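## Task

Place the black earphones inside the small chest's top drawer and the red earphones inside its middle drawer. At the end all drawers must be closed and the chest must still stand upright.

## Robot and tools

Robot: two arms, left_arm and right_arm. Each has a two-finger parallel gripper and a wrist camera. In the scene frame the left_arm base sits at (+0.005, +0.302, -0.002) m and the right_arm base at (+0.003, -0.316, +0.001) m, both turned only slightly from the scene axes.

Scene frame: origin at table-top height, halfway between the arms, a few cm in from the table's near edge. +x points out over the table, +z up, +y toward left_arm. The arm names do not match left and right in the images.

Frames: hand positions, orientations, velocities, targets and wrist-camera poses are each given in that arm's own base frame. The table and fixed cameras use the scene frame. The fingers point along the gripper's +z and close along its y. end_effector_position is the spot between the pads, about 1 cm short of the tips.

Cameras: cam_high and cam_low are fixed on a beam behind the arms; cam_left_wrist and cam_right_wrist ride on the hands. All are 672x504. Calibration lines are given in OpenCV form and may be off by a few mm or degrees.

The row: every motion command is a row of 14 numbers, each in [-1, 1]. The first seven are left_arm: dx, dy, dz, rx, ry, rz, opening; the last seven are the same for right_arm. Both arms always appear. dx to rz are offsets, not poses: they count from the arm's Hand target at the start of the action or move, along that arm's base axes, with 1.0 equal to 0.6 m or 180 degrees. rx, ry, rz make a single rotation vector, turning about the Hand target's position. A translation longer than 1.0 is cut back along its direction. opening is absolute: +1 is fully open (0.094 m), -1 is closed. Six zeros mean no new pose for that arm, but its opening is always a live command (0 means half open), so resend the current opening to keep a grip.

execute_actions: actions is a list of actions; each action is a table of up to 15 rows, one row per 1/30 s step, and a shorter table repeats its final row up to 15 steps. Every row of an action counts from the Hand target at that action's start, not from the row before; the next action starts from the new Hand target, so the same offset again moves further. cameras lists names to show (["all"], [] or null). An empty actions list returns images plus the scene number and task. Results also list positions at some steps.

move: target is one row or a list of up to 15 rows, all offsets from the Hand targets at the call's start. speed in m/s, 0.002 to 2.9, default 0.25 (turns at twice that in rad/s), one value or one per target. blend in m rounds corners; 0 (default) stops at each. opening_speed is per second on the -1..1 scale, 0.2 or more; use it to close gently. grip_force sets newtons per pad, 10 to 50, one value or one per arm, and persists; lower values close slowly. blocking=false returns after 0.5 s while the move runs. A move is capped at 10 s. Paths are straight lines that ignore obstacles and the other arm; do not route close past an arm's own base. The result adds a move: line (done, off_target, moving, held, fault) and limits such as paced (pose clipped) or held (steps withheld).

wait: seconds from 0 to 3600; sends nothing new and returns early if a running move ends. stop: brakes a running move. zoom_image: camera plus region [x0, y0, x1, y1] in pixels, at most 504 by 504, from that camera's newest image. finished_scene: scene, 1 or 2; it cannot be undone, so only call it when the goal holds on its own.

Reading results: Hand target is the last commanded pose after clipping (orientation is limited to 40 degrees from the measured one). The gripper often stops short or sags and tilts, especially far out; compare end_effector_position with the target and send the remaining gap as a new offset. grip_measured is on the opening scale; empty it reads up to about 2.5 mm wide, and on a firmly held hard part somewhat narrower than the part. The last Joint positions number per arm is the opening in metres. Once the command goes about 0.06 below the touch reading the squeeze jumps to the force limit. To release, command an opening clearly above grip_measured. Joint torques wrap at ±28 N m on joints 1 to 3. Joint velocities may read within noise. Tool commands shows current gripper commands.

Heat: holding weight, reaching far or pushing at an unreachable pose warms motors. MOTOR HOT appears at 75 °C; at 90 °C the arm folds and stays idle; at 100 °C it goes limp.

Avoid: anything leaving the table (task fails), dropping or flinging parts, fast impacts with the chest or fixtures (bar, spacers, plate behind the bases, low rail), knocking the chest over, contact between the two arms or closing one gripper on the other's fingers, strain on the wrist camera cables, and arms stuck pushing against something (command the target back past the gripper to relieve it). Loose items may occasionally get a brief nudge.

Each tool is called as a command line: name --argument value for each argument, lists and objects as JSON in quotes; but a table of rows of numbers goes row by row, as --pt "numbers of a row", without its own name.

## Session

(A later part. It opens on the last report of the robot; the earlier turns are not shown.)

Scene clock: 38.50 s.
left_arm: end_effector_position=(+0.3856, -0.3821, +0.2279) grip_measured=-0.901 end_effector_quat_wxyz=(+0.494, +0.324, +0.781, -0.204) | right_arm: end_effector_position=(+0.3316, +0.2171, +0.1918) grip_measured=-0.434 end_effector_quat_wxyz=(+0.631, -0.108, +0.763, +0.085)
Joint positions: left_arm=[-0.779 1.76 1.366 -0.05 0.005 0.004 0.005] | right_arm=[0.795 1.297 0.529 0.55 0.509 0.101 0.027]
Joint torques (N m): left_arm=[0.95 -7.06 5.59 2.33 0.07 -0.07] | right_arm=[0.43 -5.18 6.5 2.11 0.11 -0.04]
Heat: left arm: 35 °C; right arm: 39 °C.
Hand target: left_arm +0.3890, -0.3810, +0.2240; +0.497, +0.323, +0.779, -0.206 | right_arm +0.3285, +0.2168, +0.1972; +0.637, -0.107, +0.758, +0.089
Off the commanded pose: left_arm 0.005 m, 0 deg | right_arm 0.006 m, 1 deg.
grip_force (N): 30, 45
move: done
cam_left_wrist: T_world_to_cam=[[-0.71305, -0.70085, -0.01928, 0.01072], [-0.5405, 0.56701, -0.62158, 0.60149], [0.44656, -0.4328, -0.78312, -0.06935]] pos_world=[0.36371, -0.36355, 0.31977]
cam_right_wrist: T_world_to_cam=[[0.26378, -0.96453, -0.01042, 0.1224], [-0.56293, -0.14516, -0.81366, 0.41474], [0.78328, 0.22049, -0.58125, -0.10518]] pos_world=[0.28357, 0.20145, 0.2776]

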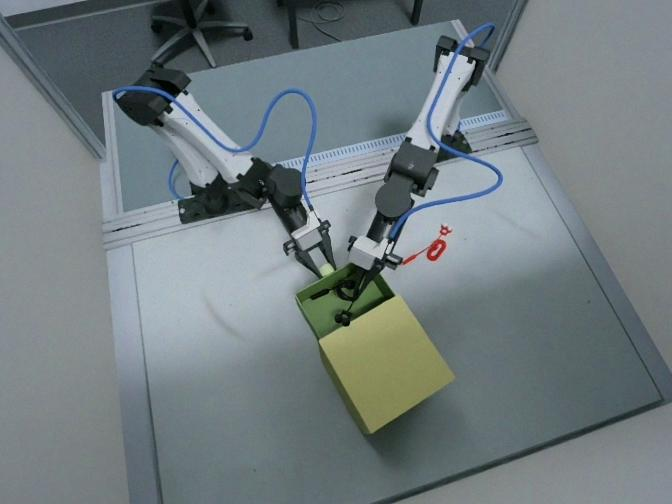

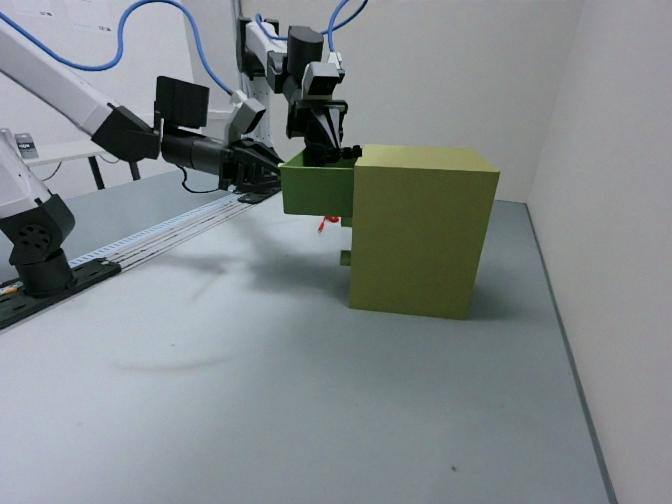

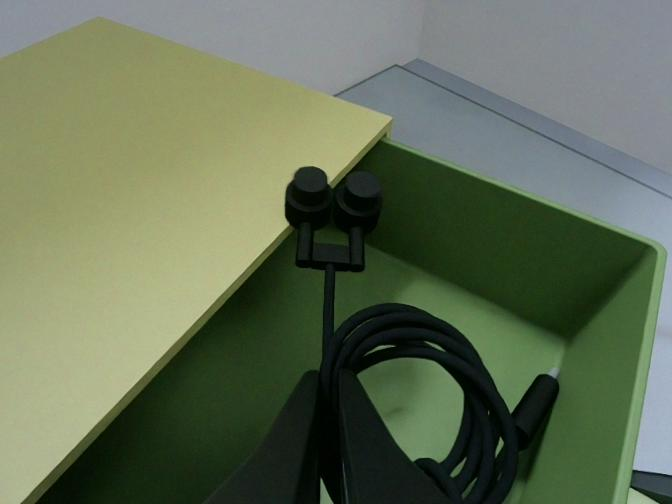

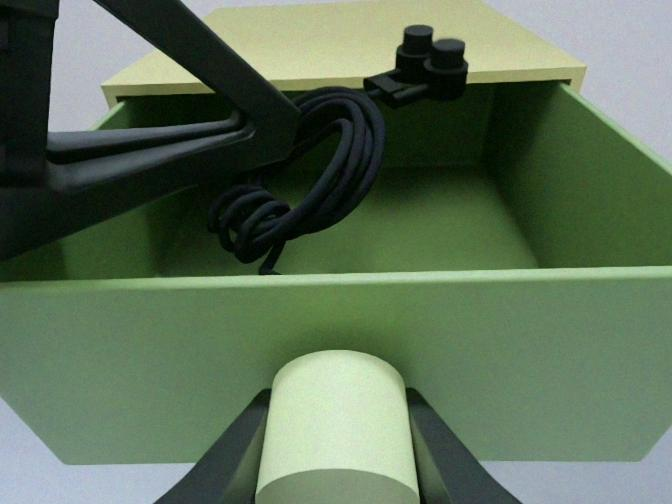

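move --pt "-0.033 -0.005 0.006 0 0 0 -1 0 0 0 0 0 0 -0.6" --pt "-0.033 -0.005 0.006 0 0 0 -0.5 0 0 0 0 0 0 -0.6" --pt "-0.055 0.02 0.06 0 0 0 -0.5 0 0 0 0 0 0 -0.6" --pt "-0.09 0.05 0.2 0 0 0 -0.5 0 0 0 0 0 0 -0.6" --speed '[0.1,0.1,0.12,0.2]' --blend '[0,0,0.015,0]' --cameras '["all"]'

Scene clock: 42.20 s.
left_arm: end_effector_position=(+0.3347, -0.3513, +0.3216) grip_measured=-0.503 end_effector_quat_wxyz=(+0.477, +0.333, +0.788, -0.201) | right_arm: end_effector_position=(+0.3316, +0.2171, +0.1918) grip_measured=-0.434 end_effector_quat_wxyz=(+0.631, -0.108, +0.763, +0.085)
Joint positions: left_arm=[-0.815 1.572 1.568 -0.478 -0.015 -0.005 0.023] | right_arm=[0.795 1.297 0.529 0.551 0.509 0.101 0.027]
Joint torques (N m): left_arm=[-0.13 -6.78 9.61 2.03 -0.17 -0.17] | right_arm=[0.42 -5.19 6.52 2.1 0.12 -0.03]
Heat: left arm: 36 °C; right arm: 39 °C.
Hand target: left_arm +0.3351, -0.3510, +0.3440; +0.497, +0.323, +0.779, -0.206 | right_arm +0.3285, +0.2168, +0.1972; +0.637, -0.107, +0.759, +0.089
Off the commanded pose: left_arm 0.022 m, 3 deg | right_arm 0.006 m, 1 deg.
grip_force (N): 30, 45
move: off_target (left_arm)
cam_left_wrist: T_world_to_cam=[[-0.72298, -0.69059, -0.01964, 0.00479], [-0.54891, 0.59146, -0.59066, 0.61618], [0.41952, -0.41626, -0.80668, 0.06248]] pos_world=[0.31548, -0.33512, 0.41445]
cam_right_wrist: T_world_to_cam=[[0.2637, -0.96454, -0.01065, 0.12249], [-0.56281, -0.14488, -0.81379, 0.41477], [0.78339, 0.2206, -0.58106, -0.10523]] pos_world=[0.28357, 0.20145, 0.2777]

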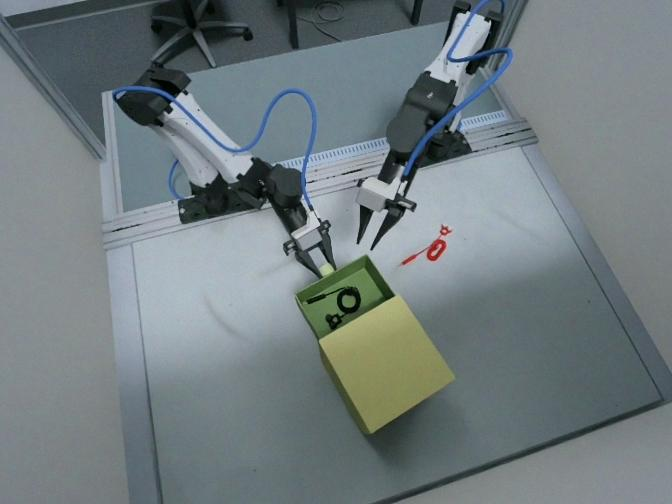

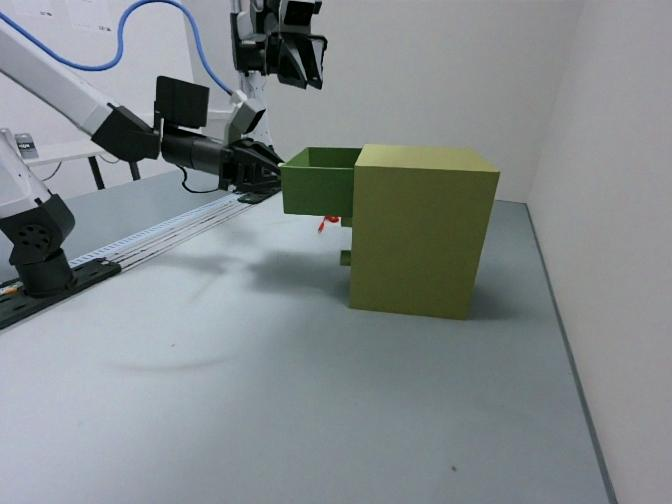

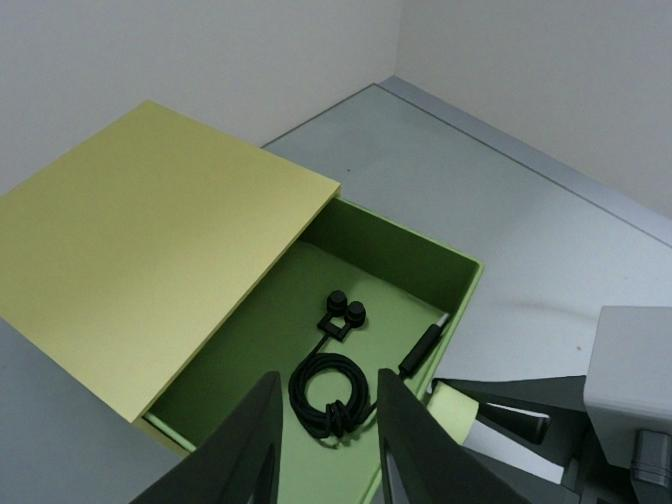

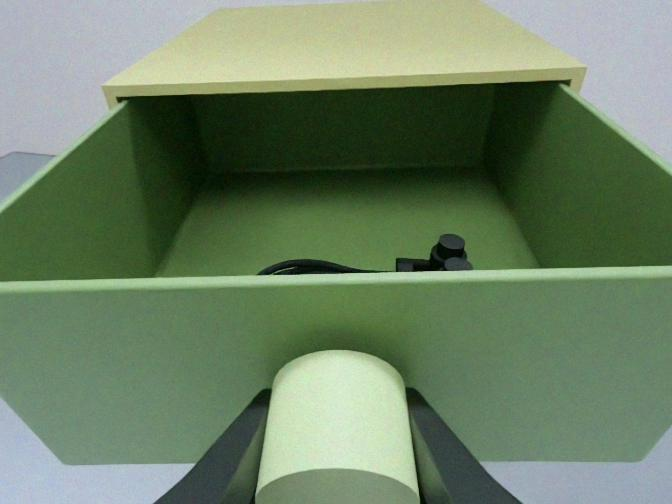

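move --pt "-0.125 0.2517 -0.0733 0.085 0.072 -0.027 0.06 0.135 0.0377 0 0 0 0 -0.6" --pt "-0.11 0.4217 -0.4983 0.1708 0.1432 -0.0531 0.06 0.185 0.0517 0 0 0 0 -0.6" --speed '[0.18,0.25]' --blend '[0.03,0]' --cameras '["all"]'

Scene clock: 47.10 s.
left_arm: end_effector_position=(+0.2681, -0.0972, +0.0493) grip_measured=+0.057 end_effector_quat_wxyz=(+0.188, +0.448, +0.869, -0.094) | right_arm: end_effector_position=(+0.4316, +0.2426, +0.1957) grip_measured=-0.434 end_effector_quat_wxyz=(+0.634, -0.102, +0.762, +0.085)
Joint positions: left_arm=[-0.173 1.391 0.765 -0.631 0.29 0.733 0.05] | right_arm=[0.638 1.67 0.865 0.609 0.366 0.07 0.027]
Joint torques (N m): left_arm=[0.83 -3.07 4.62 1.19 0.34 0.05] | right_arm=[-0.84 -4.67 9.61 2.19 -0.15 -0.09]
Heat: left arm: 36 °C; right arm: 40 °C.
Hand target: left_arm +0.2691, -0.0979, +0.0451; +0.192, +0.451, +0.866, -0.099 | right_arm +0.4394, +0.2478, +0.1970; +0.637, -0.107, +0.759, +0.089
Off the commanded pose: left_arm 0.004 m, 1 deg | right_arm 0.010 m, 1 deg.
grip_force (N): 30, 45
move: done
cam_left_wrist: T_world_to_cam=[[-0.82436, -0.56591, -0.01293, 0.16578], [-0.56601, 0.82375, 0.03275, 0.26501], [-0.00789, 0.03432, -0.99938, 0.1444]] pos_world=[0.2878, -0.12944, 0.13777]
cam_right_wrist: T_world_to_cam=[[0.25279, -0.96738, -0.01655, 0.1273], [-0.55931, -0.13215, -0.81836, 0.47419], [0.78947, 0.21613, -0.57447, -0.18988]] pos_world=[0.38294, 0.22686, 0.28108]

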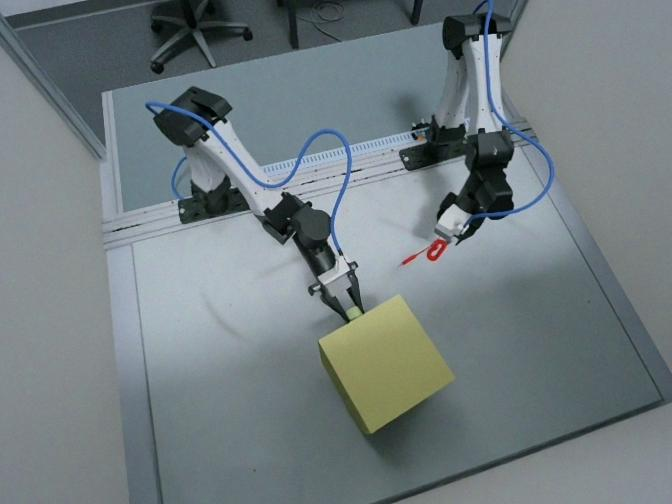

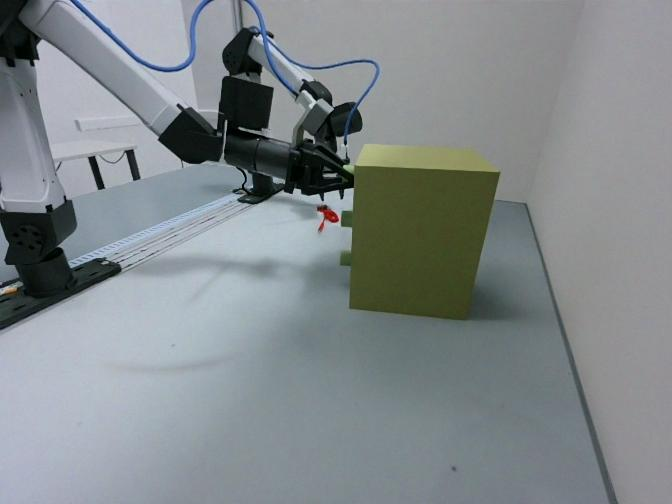

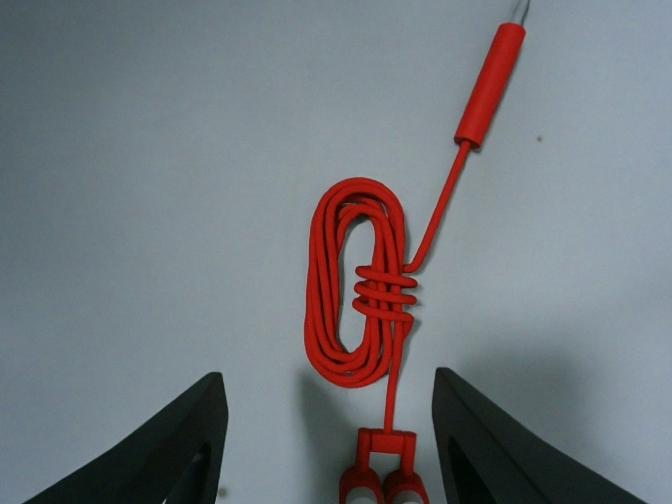

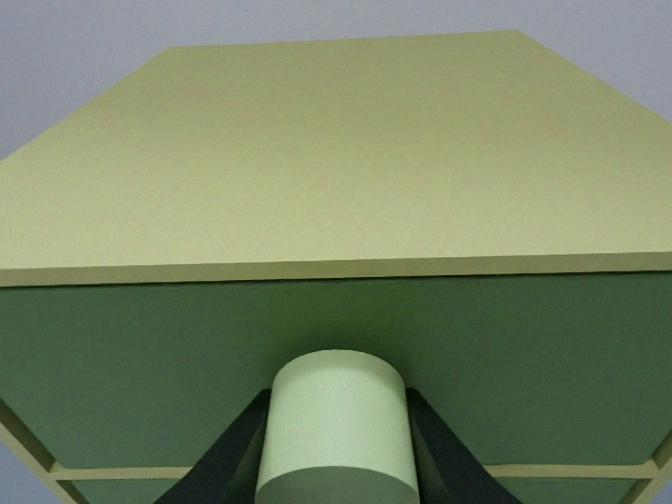

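move --pt "-0.0023 -0.0137 -0.06 0 0 0 0.06 -0.005 -0.0017 0 0 0 0 0.17" --pt "-0.0023 -0.0137 -0.06 0 0 0 -0.8 -0.0323 -0.0092 0 0 0 0 0.17" --pt "-0.0023 -0.0137 0.2 0 0 0 -0.8 -0.0323 -0.0092 -0.1242 0 0 0 0.17" --pt "-0.0023 -0.0137 0.3 0 0 0 -0.8 -0.005 -0.0017 -0.1242 0 0 0 0.17" --speed '[0.1,0.1,0.2,0.12]' --blend '[0,0,0.01,0]' --cameras '["all"]'

Scene clock: 55.43 s.
left_arm: end_effector_position=(+0.2633, -0.1044, +0.2168) grip_measured=-0.794 end_effector_quat_wxyz=(+0.183, +0.448, +0.869, -0.100) | right_arm: end_effector_position=(+0.4314, +0.2433, +0.1251) grip_measured=+0.168 end_effector_quat_wxyz=(+0.636, -0.102, +0.760, +0.086)
Joint positions: left_arm=[-0.201 1.359 1.419 -1.321 0.29 0.706 0.01] | right_arm=[0.639 1.877 0.751 0.936 0.363 0.07 0.055]
Joint torques (N m): left_arm=[0.16 -2.89 8.51 0.83 0.23 -0.06] | right_arm=[-0.65 -5.45 7.38 2.22 -0.1 -0.09]
Heat: left arm: 36 °C; right arm: 42 °C.
Hand target: left_arm +0.2678, -0.1062, +0.2250; +0.192, +0.451, +0.866, -0.099 | right_arm +0.4365, +0.2468, +0.1225; +0.637, -0.107, +0.759, +0.089
Off the commanded pose: left_arm 0.010 m, 1 deg | right_arm 0.007 m, 1 deg.
grip_force (N): 30, 45
move: done
cam_left_wrist: T_world_to_cam=[[-0.8265, -0.56294, 0.00193, 0.15757], [-0.56252, 0.826, 0.03592, 0.26129], [-0.02181, 0.0286, -0.99935, 0.31508]] pos_world=[0.28409, -0.13614, 0.30518]
cam_right_wrist: T_world_to_cam=[[0.25618, -0.96646, -0.01827, 0.1254], [-0.55633, -0.13195, -0.82042, 0.41525], [0.79049, 0.22034, -0.57147, -0.2322]] pos_world=[0.38244, 0.22715, 0.21027]

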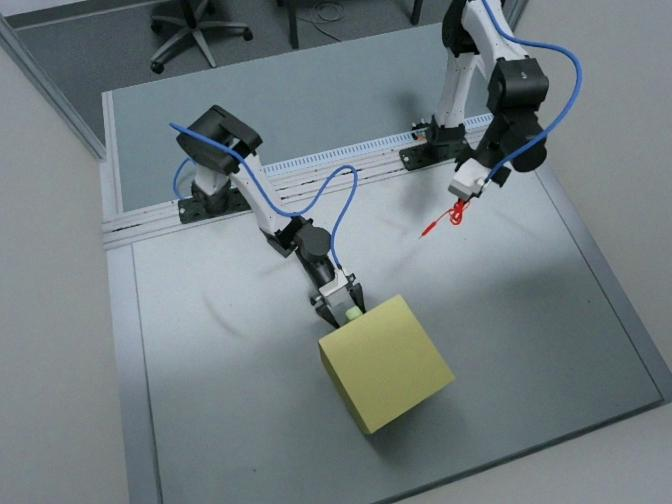

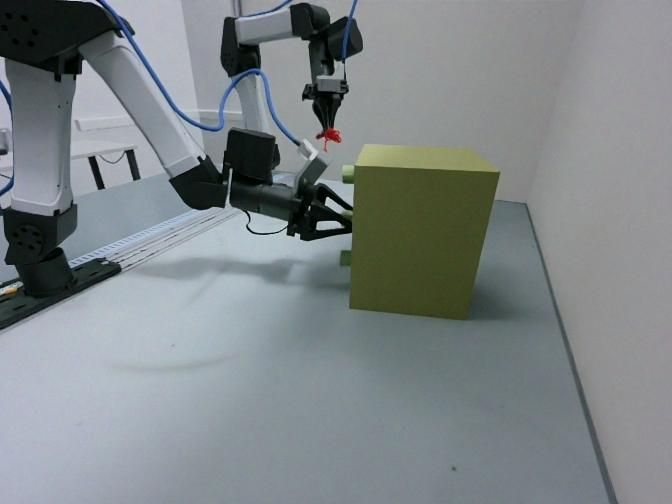

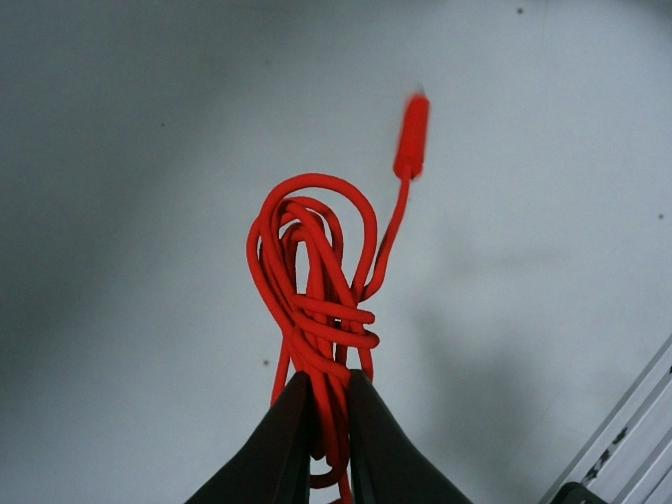

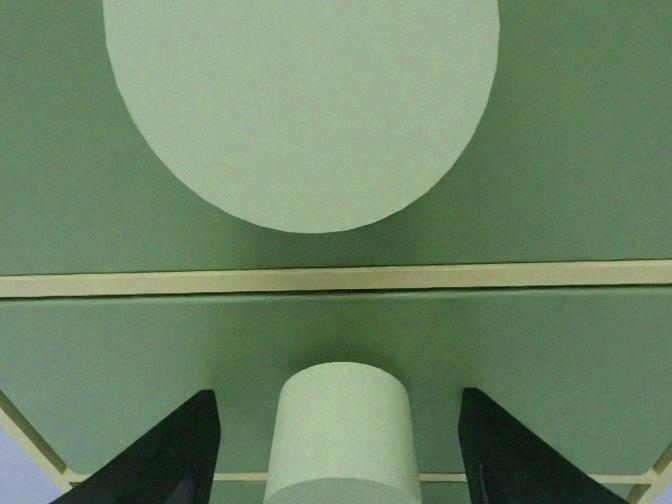

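move --pt "0 0 0 0 0 0 -0.8 0 0 0 0 0 0 -0.6" --pt "0.06 -0.16 0.133 -0.085 -0.07 0.026 -0.8 -0.1687 -0.0467 0 0 0 0 -0.6" --pt "0.1637 -0.45 0.1333 -0.1708 -0.1432 0.0531 -0.8 -0.1687 -0.0467 0 0 0 0 -0.6" --speed '[0.1,0.15,0.25]' --blend '[0,0.01,0]' --cameras '["all"]'

Scene clock: 61.13 s.
left_arm: end_effector_position=(+0.3596, -0.3702, +0.2926) grip_measured=-0.794 end_effector_quat_wxyz=(+0.478, +0.333, +0.788, -0.201) | right_arm: end_effector_position=(+0.3394, +0.2199, +0.1204) grip_measured=-0.434 end_effector_quat_wxyz=(+0.637, -0.108, +0.758, +0.088)
Joint positions: left_arm=[-0.8 1.669 1.553 -0.364 -0.002 0.001 0.01] | right_arm=[0.78 1.634 0.394 1.044 0.493 0.09 0.027]
Joint torques (N m): left_arm=[-0.09 -5.87 8.58 2.4 -0.19 -0.18] | right_arm=[0.46 -6.91 4.33 1.9 0.13 0.02]
Heat: left arm: 37 °C; right arm: 42 °C.
Hand target: left_arm +0.3660, -0.3762, +0.3051; +0.497, +0.323, +0.779, -0.205 | right_arm +0.3352, +0.2188, +0.1225; +0.637, -0.107, +0.759, +0.089
Off the commanded pose: left_arm 0.015 m, 3 deg | right_arm 0.005 m, 0 deg.
grip_force (N): 30, 45
move: off_target (left_arm)
cam_left_wrist: T_world_to_cam=[[-0.72308, -0.69051, -0.01889, 0.00901], [-0.54871, 0.59078, -0.59152, 0.62387], [0.41961, -0.41735, -0.80607, 0.02017]] pos_world=[0.34038, -0.35392, 0.38545]
cam_right_wrist: T_world_to_cam=[[0.26618, -0.96383, -0.01353, 0.12175], [-0.54963, -0.14023, -0.82355, 0.35709], [0.79187, 0.22665, -0.56708, -0.15935]] pos_world=[0.29005, 0.20354, 0.20537]

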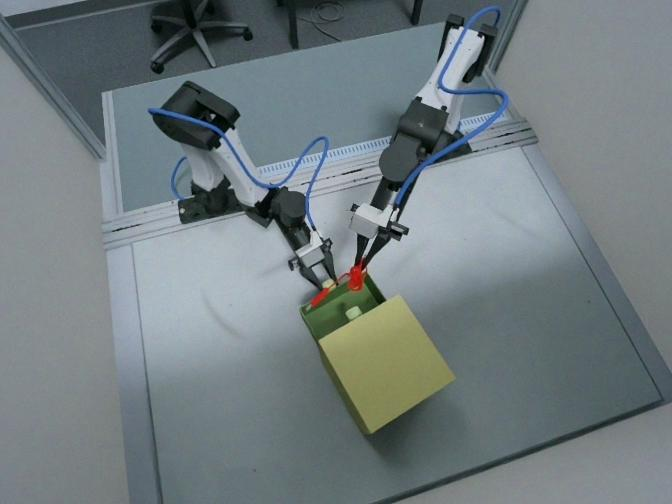

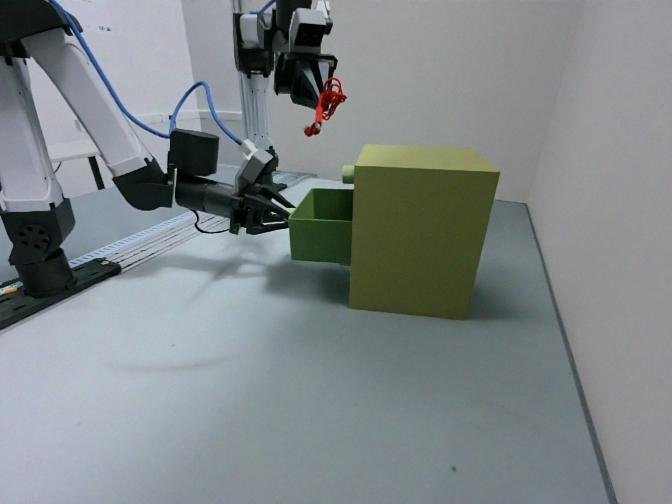

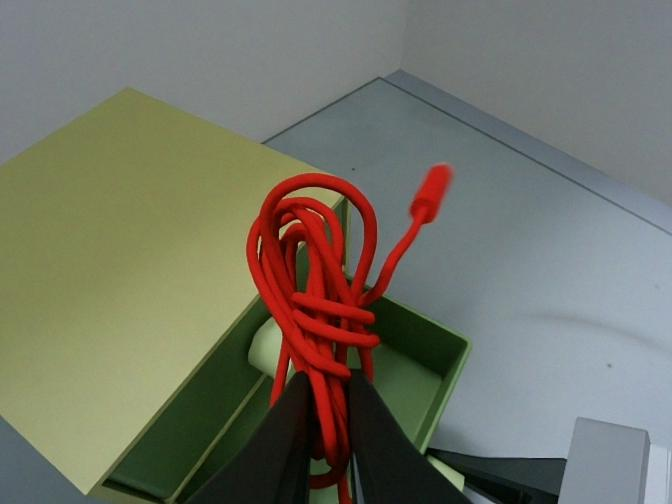

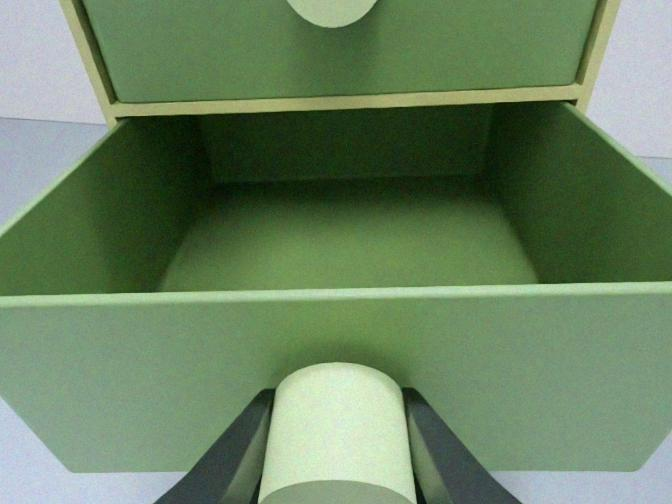

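move --pt "-0.0367 0.0033 -0.05 0 0 0 -0.8 0 0 0 0 0 0 -0.6" --pt "-0.0367 0.0033 -0.255 0 0 0 -0.8 0 0 0 0 0 0 -0.6" --speed '[0.12,0.15]' --blend '[0.008,0]' --cameras '["all"]'

Scene clock: 64.67 s.
left_arm: end_effector_position=(+0.3416, -0.3758, +0.1602) grip_measured=-0.795 end_effector_quat_wxyz=(+0.496, +0.329, +0.775, -0.212) | right_arm: end_effector_position=(+0.3393, +0.2199, +0.1201) grip_measured=-0.434 end_effector_quat_wxyz=(+0.637, -0.108, +0.758, +0.088)
Joint positions: left_arm=[-0.845 1.708 1.013 0.263 -0.036 -0.019 0.01] | right_arm=[0.781 1.634 0.394 1.043 0.494 0.091 0.027]
Joint torques (N m): left_arm=[0.21 -5.68 5.27 2.32 -0.24 -0.15] | right_arm=[0.46 -6.91 4.3 1.91 0.12 0.02]
Heat: left arm: 37 °C; right arm: 42 °C.
Hand target: left_arm +0.3439, -0.3741, +0.1520; +0.497, +0.323, +0.779, -0.205 | right_arm +0.3352, +0.2189, +0.1225; +0.637, -0.107, +0.759, +0.089
Off the commanded pose: left_arm 0.009 m, 1 deg | right_arm 0.005 m, 0 deg.
grip_force (N): 30, 45
move: done
cam_left_wrist: T_world_to_cam=[[-0.72616, -0.68734, -0.01608, -0.00853], [-0.52634, 0.57082, -0.63018, 0.53007], [0.44233, -0.44915, -0.77628, -0.1058]] pos_world=[0.3196, -0.35596, 0.25177]
cam_right_wrist: T_world_to_cam=[[0.26609, -0.96386, -0.01338, 0.12175], [-0.55039, -0.14052, -0.823, 0.35709], [0.79137, 0.22635, -0.56788, -0.1591]] pos_world=[0.29005, 0.20354, 0.20517]

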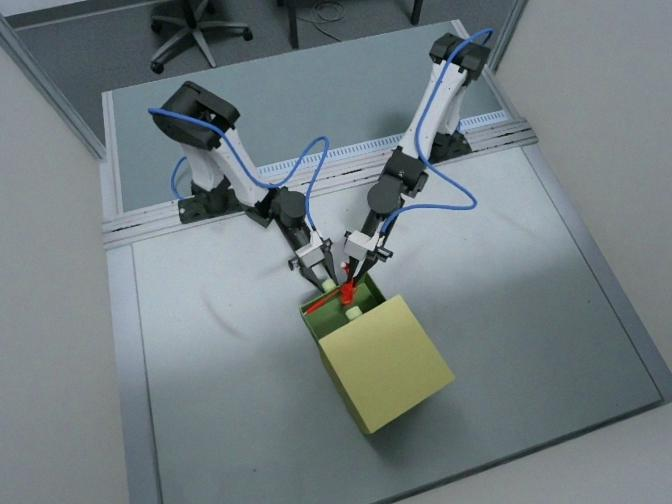

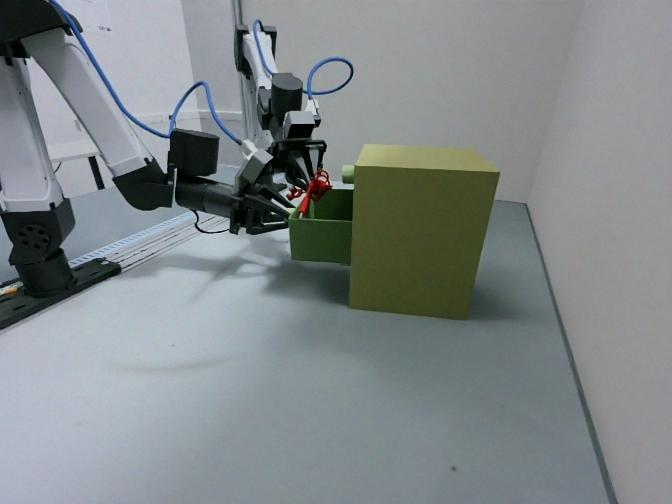

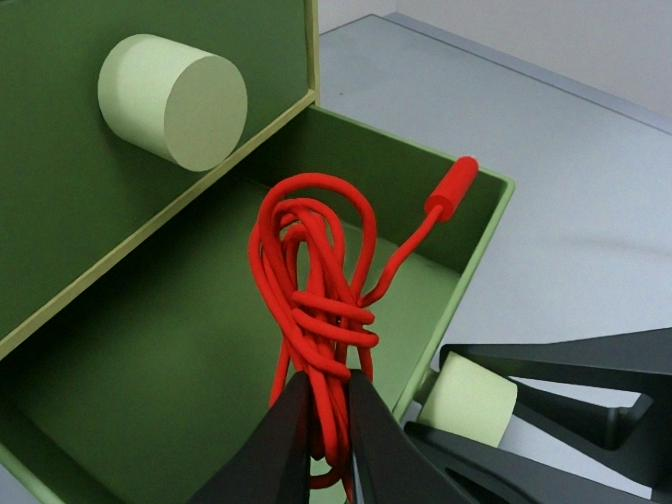

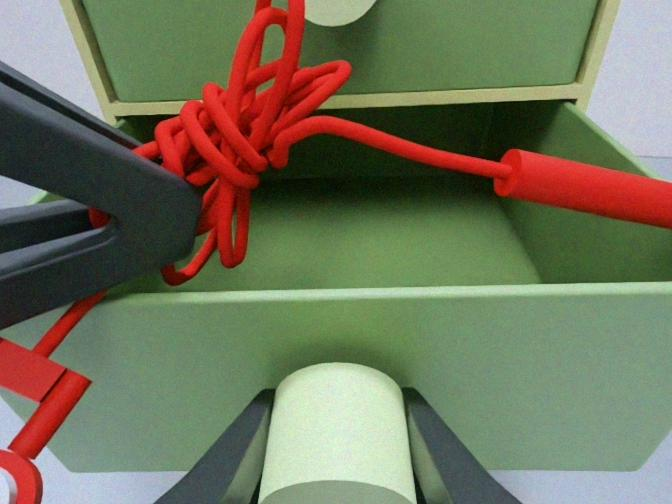

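move --pt "0 0 0.2167 0 0 0 -0.8 0 0 0 0 0 0 -0.6" --pt "0.0477 -0.0315 0.2167 0 0 -0.1667 -0.8 0 0 0 0 0 0 -0.6" --pt "0.0477 -0.0315 0.02 0 0 -0.1667 -0.8 0 0 0 0 0 0 -0.6" --speed '[0.15,0.15,0.15]' --blend '[0.005,0.005,0]' --cameras '["all"]'

Scene clock: 69.97 s.
left_arm: end_effector_position=(+0.3698, -0.3939, +0.1695) grip_measured=-0.795 end_effector_quat_wxyz=(+0.424, +0.514, +0.672, -0.324) | right_arm: end_effector_position=(+0.3393, +0.2199, +0.1201) grip_measured=-0.434 end_effector_quat_wxyz=(+0.637, -0.108, +0.758, +0.088)
Joint positions: left_arm=[-0.636 1.902 1.339 0.016 0.594 0.329 0.01] | right_arm=[0.781 1.634 0.394 1.043 0.494 0.091 0.027]
Joint torques (N m): left_arm=[0.99 -7.32 5.53 2.19 0.34 -0.06] | right_arm=[0.47 -6.89 4.27 1.91 0.13 0.02]
Heat: left arm: 37 °C; right arm: 42 °C.
Hand target: left_arm +0.3725, -0.3931, +0.1640; +0.427, +0.513, +0.669, -0.327 | right_arm +0.3352, +0.2189, +0.1225; +0.637, -0.107, +0.759, +0.089
Off the commanded pose: left_arm 0.006 m, 1 deg | right_arm 0.005 m, 0 deg.
grip_force (N): 30, 45
move: done
cam_left_wrist: T_world_to_cam=[[-0.96693, -0.25437, -0.01858, 0.25964], [-0.18857, 0.76205, -0.61945, 0.50956], [0.17173, -0.59546, -0.78481, -0.07531]] pos_world=[0.36008, -0.36711, 0.26137]
cam_right_wrist: T_world_to_cam=[[0.26578, -0.96394, -0.01328, 0.12183], [-0.55034, -0.1404, -0.82305, 0.35707], [0.79151, 0.22606, -0.56781, -0.15909]] pos_world=[0.29005, 0.20354, 0.20517]

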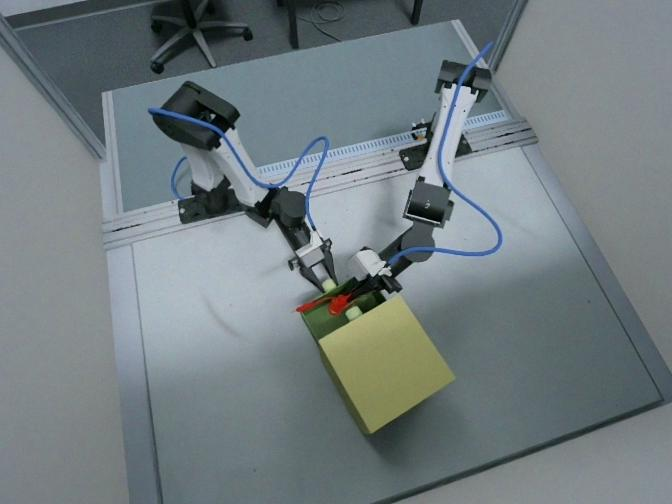

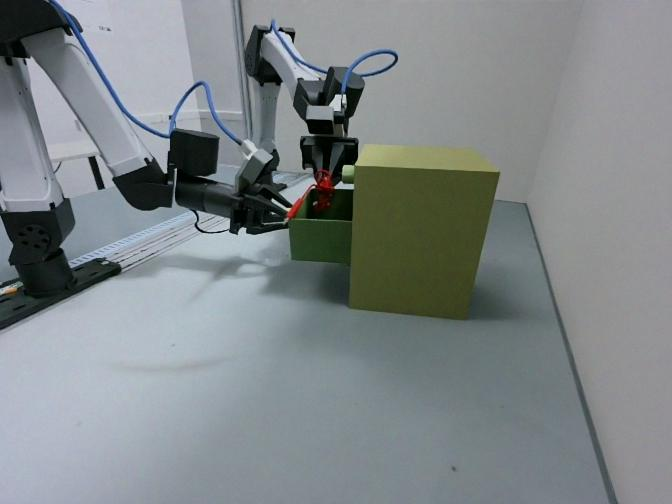

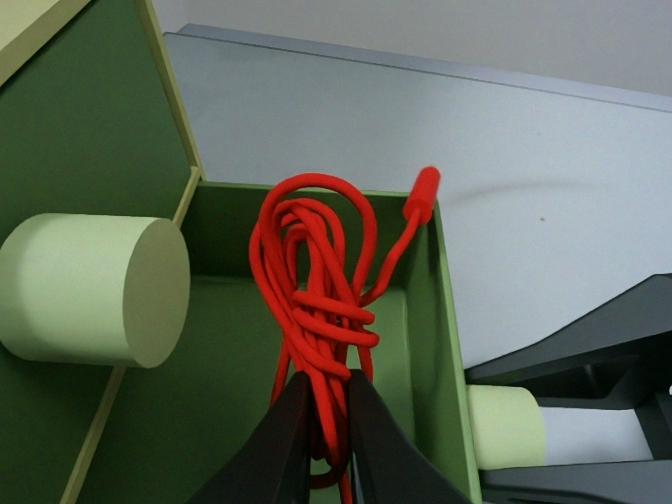

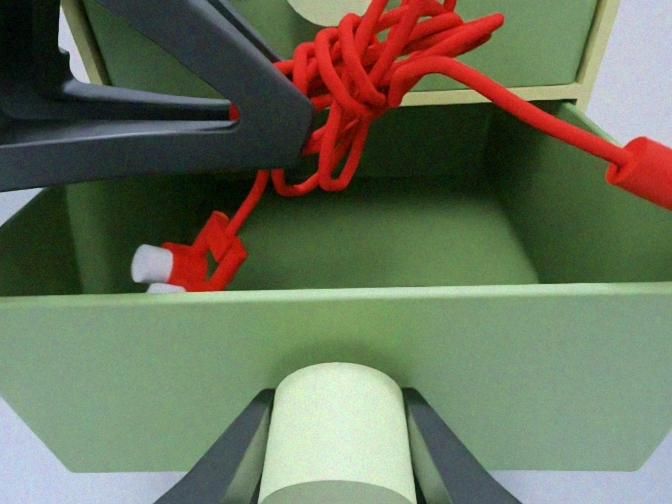

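move --pt "0.0113 0.0282 0.02 0 0 0.0556 -0.8 0 0 0 0 0 0 -0.6" --pt "0.0113 0.0282 -0.055 0 0 0.0556 -0.8 0 0 0 0 0 0 -0.6" --speed '[0.1,0.1]' --blend '[0.003,0]' --cameras '["all"]'

Scene clock: 72.77 s.
left_arm: end_effector_position=(+0.3806, -0.3798, +0.1567) grip_measured=-0.795 end_effector_quat_wxyz=(+0.477, +0.460, +0.688, -0.297) | right_arm: end_effector_position=(+0.3393, +0.2198, +0.1200) grip_measured=-0.434 end_effector_quat_wxyz=(+0.637, -0.108, +0.758, +0.088)
Joint positions: left_arm=[-0.637 1.872 1.163 0.283 0.47 0.235 0.01] | right_arm=[0.781 1.634 0.394 1.043 0.494 0.091 0.027]
Joint torques (N m): left_arm=[0.01 -6.22 4.49 1.8 -0.2 -0.19] | right_arm=[0.49 -6.9 4.31 1.9 0.13 0.01]
Heat: left arm: 37 °C; right arm: 42 °C.
Hand target: left_arm +0.3793, -0.3762, +0.1310; +0.453, +0.453, +0.711, -0.289 | right_arm +0.3352, +0.2189, +0.1224; +0.637, -0.107, +0.759, +0.089
Off the commanded pose: left_arm 0.026 m, 4 deg | right_arm 0.005 m, 0 deg.
grip_force (N): 30, 45
move: off_target (left_arm)
cam_left_wrist: T_world_to_cam=[[-0.91796, -0.39373, -0.04816, 0.20646], [-0.26252, 0.69405, -0.67036, 0.50333], [0.29737, -0.60272, -0.74047, -0.13638]] pos_world=[0.36221, -0.35024, 0.24637]
cam_right_wrist: T_world_to_cam=[[0.26575, -0.96395, -0.01308, 0.12181], [-0.5506, -0.14062, -0.82284, 0.35706], [0.79134, 0.22587, -0.56813, -0.15899]] pos_world=[0.29005, 0.20354, 0.20507]

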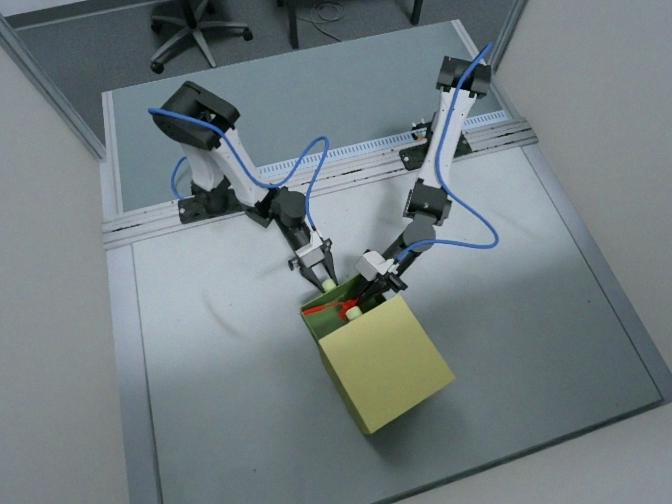

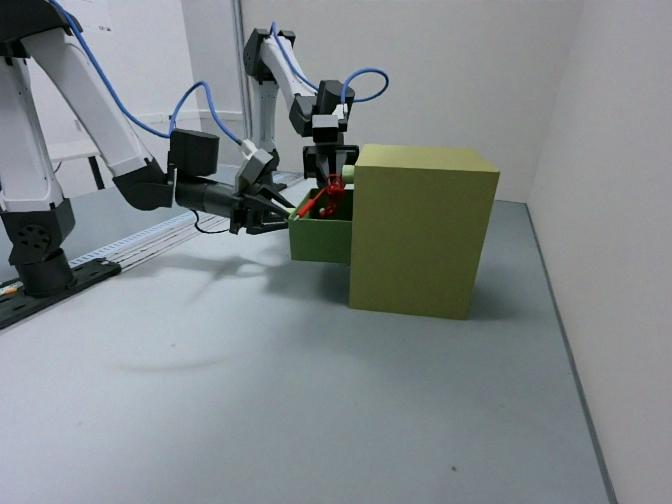

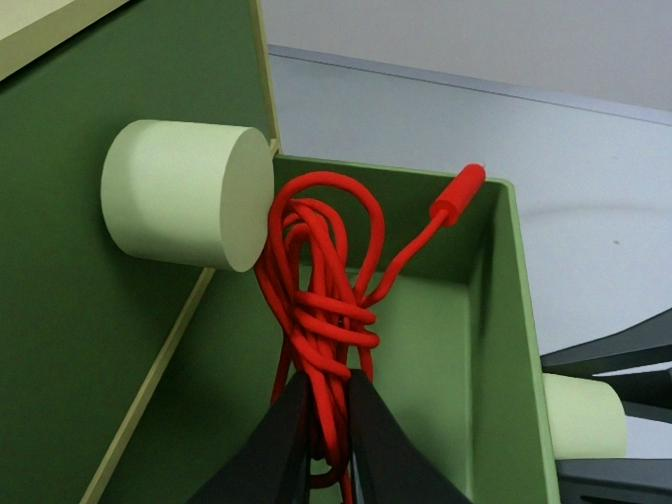

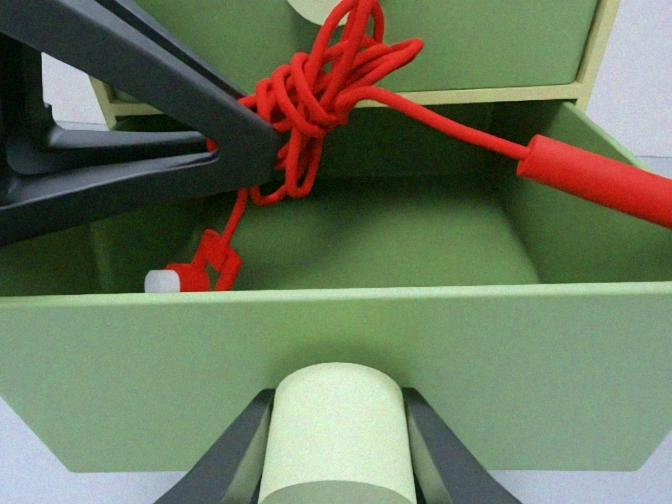

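move --pt "-0.0105 0.0182 0.06 0 0 0 -0.8 0 0 0 0 0 0 -0.6" --pt "-0.0105 0.0182 0.04 0 0 0 -0.8 0 0 0 0 0 0 -0.6" --speed '[0.1,0.1]' --cameras '["all"]'

Scene clock: 74.70 s.
left_arm: end_effector_position=(+0.3703, -0.3720, +0.1550) grip_measured=-0.795 end_effector_quat_wxyz=(+0.448, +0.461, +0.707, -0.295) | right_arm: end_effector_position=(+0.3393, +0.2198, +0.1200) grip_measured=-0.434 end_effector_quat_wxyz=(+0.637, -0.108, +0.758, +0.088)
Joint positions: left_arm=[-0.637 1.831 1.163 0.172 0.469 0.235 0.01] | right_arm=[0.781 1.634 0.394 1.043 0.494 0.091 0.027]
Joint torques (N m): left_arm=[1.07 -8.77 4.78 2.04 -0.03 -0.13] | right_arm=[0.5 -6.91 4.34 1.91 0.12 0.02]
Heat: left arm: 37 °C; right arm: 42 °C.
Hand target: left_arm +0.3730, -0.3652, +0.1550; +0.453, +0.453, +0.711, -0.288 | right_arm +0.3352, +0.2189, +0.1224; +0.637, -0.107, +0.759, +0.089
Off the commanded pose: left_arm 0.007 m, 1 deg | right_arm 0.005 m, 0 deg.
grip_force (N): 30, 45
move: done
cam_left_wrist: T_world_to_cam=[[-0.91923, -0.39347, -0.01399, 0.1954], [-0.29886, 0.72046, -0.62579, 0.51046], [0.25631, -0.57106, -0.77987, -0.09669]] pos_world=[0.35696, -0.3461, 0.24677]
cam_right_wrist: T_world_to_cam=[[0.26572, -0.96396, -0.01345, 0.12189], [-0.55067, -0.14031, -0.82285, 0.35702], [0.7913, 0.22606, -0.5681, -0.15903]] pos_world=[0.29005, 0.20354, 0.20507]

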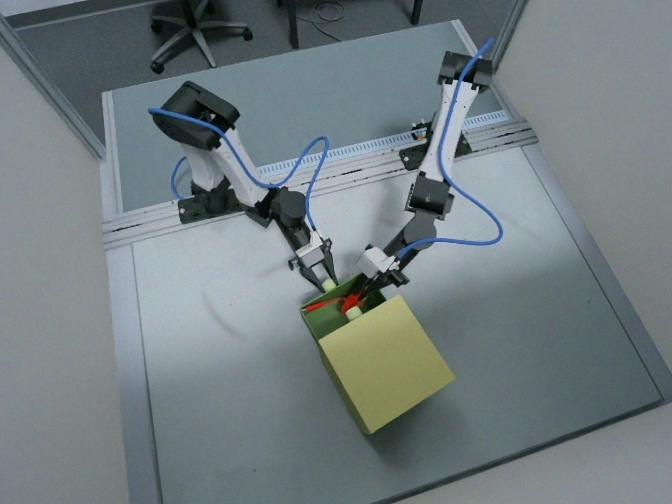

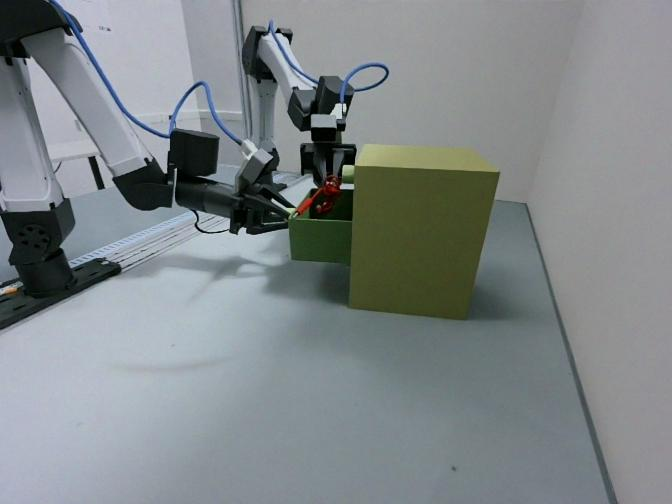

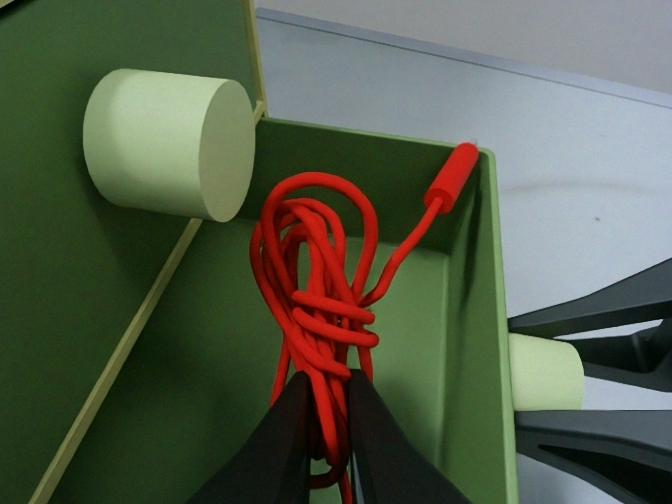

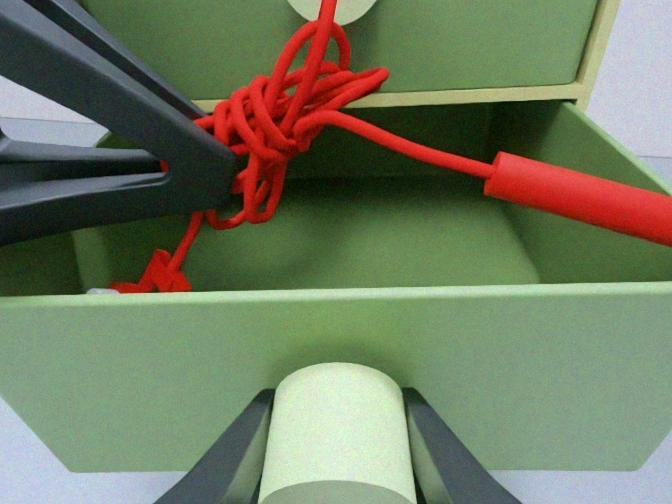

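move --pt "-0.0065 -0.0015 0.005 0 0 0.0444 -0.8 0 0 0 0 0 0 -0.6" --pt "-0.0065 -0.0015 0.005 0 0 0.0444 -0.35 0 0 0 0 0 0 -0.6" --pt "-0.0065 -0.0015 0.09 0 0 0.0444 -0.35 0 0 0 0 0 0 -0.6" --pt "-0.03 0.07 0.2 0 0 0.0444 -0.35 0 0 0 0 0 0 -0.6" --speed '[0.1,0.1,0.12,0.2]' --blend '[0,0,0.02,0]' --cameras '["all"]'

Scene clock: 78.97 s.
left_arm: end_effector_position=(+0.3529, -0.3233, +0.2456) grip_measured=-0.353 end_effector_quat_wxyz=(+0.446, +0.400, +0.760, -0.252) | right_arm: end_effector_position=(+0.3393, +0.2198, +0.1200) grip_measured=-0.434 end_effector_quat_wxyz=(+0.637, -0.108, +0.758, +0.088)
Joint positions: left_arm=[-0.624 1.559 1.271 -0.237 0.328 0.154 0.03] | right_arm=[0.781 1.634 0.394 1.043 0.494 0.091 0.027]
Joint torques (N m): left_arm=[0.79 -7.83 9.92 1.9 0.21 0.07] | right_arm=[0.49 -6.9 4.33 1.91 0.13 0.02]
Heat: left arm: 37 °C; right arm: 42 °C.
Hand target: left_arm +0.3550, -0.3233, +0.2750; +0.472, +0.402, +0.741, -0.256 | right_arm +0.3352, +0.2189, +0.1224; +0.637, -0.107, +0.759, +0.089
Off the commanded pose: left_arm 0.030 m, 4 deg | right_arm 0.005 m, 0 deg.
grip_force (N): 30, 45
move: off_target (left_arm)
cam_left_wrist: T_world_to_cam=[[-0.83835, -0.54505, 0.00948, 0.11642], [-0.44846, 0.67968, -0.58045, 0.55527], [0.30994, -0.49087, -0.81424, 0.02158]] pos_world=[0.33992, -0.30336, 0.33877]
cam_right_wrist: T_world_to_cam=[[0.26572, -0.96396, -0.01345, 0.12189], [-0.55067, -0.14031, -0.82285, 0.35702], [0.7913, 0.22606, -0.5681, -0.15903]] pos_world=[0.29005, 0.20354, 0.20507]

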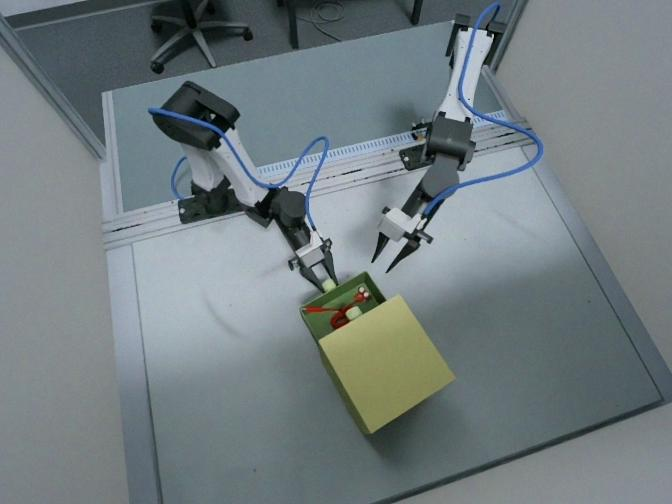

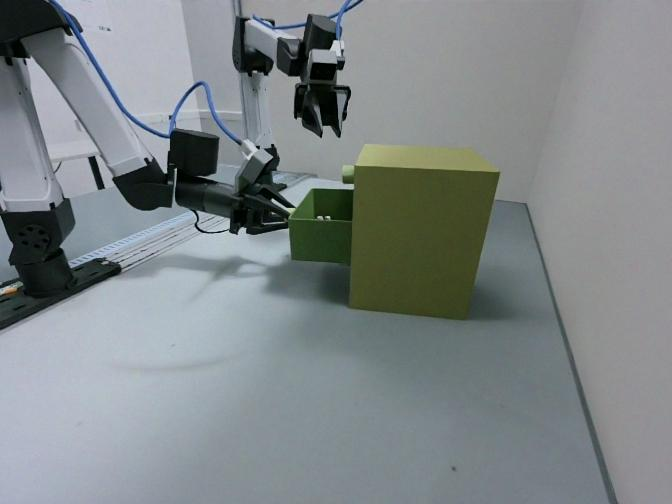

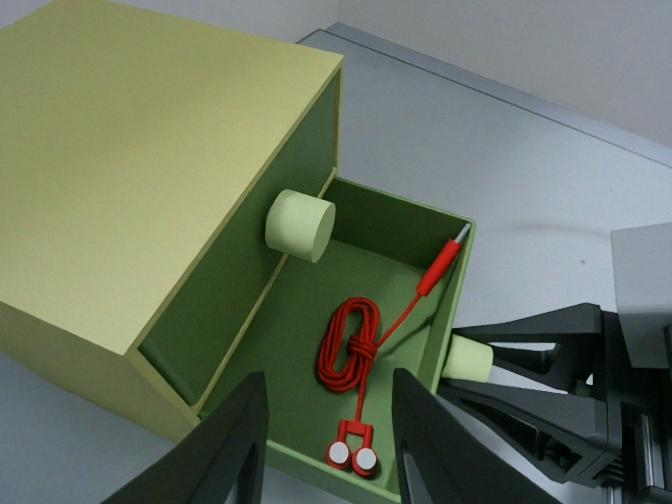

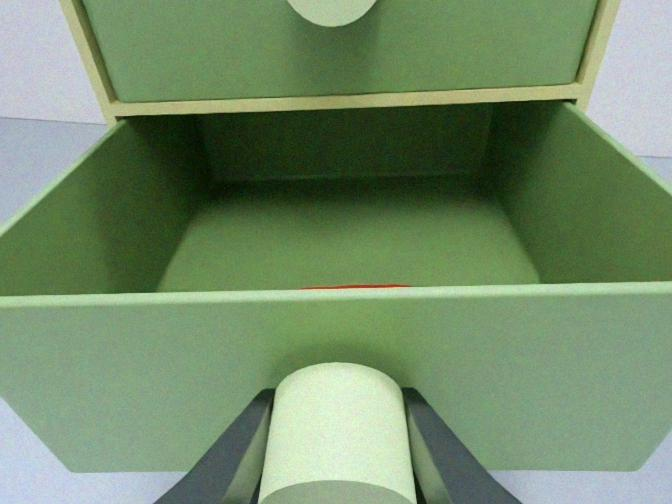

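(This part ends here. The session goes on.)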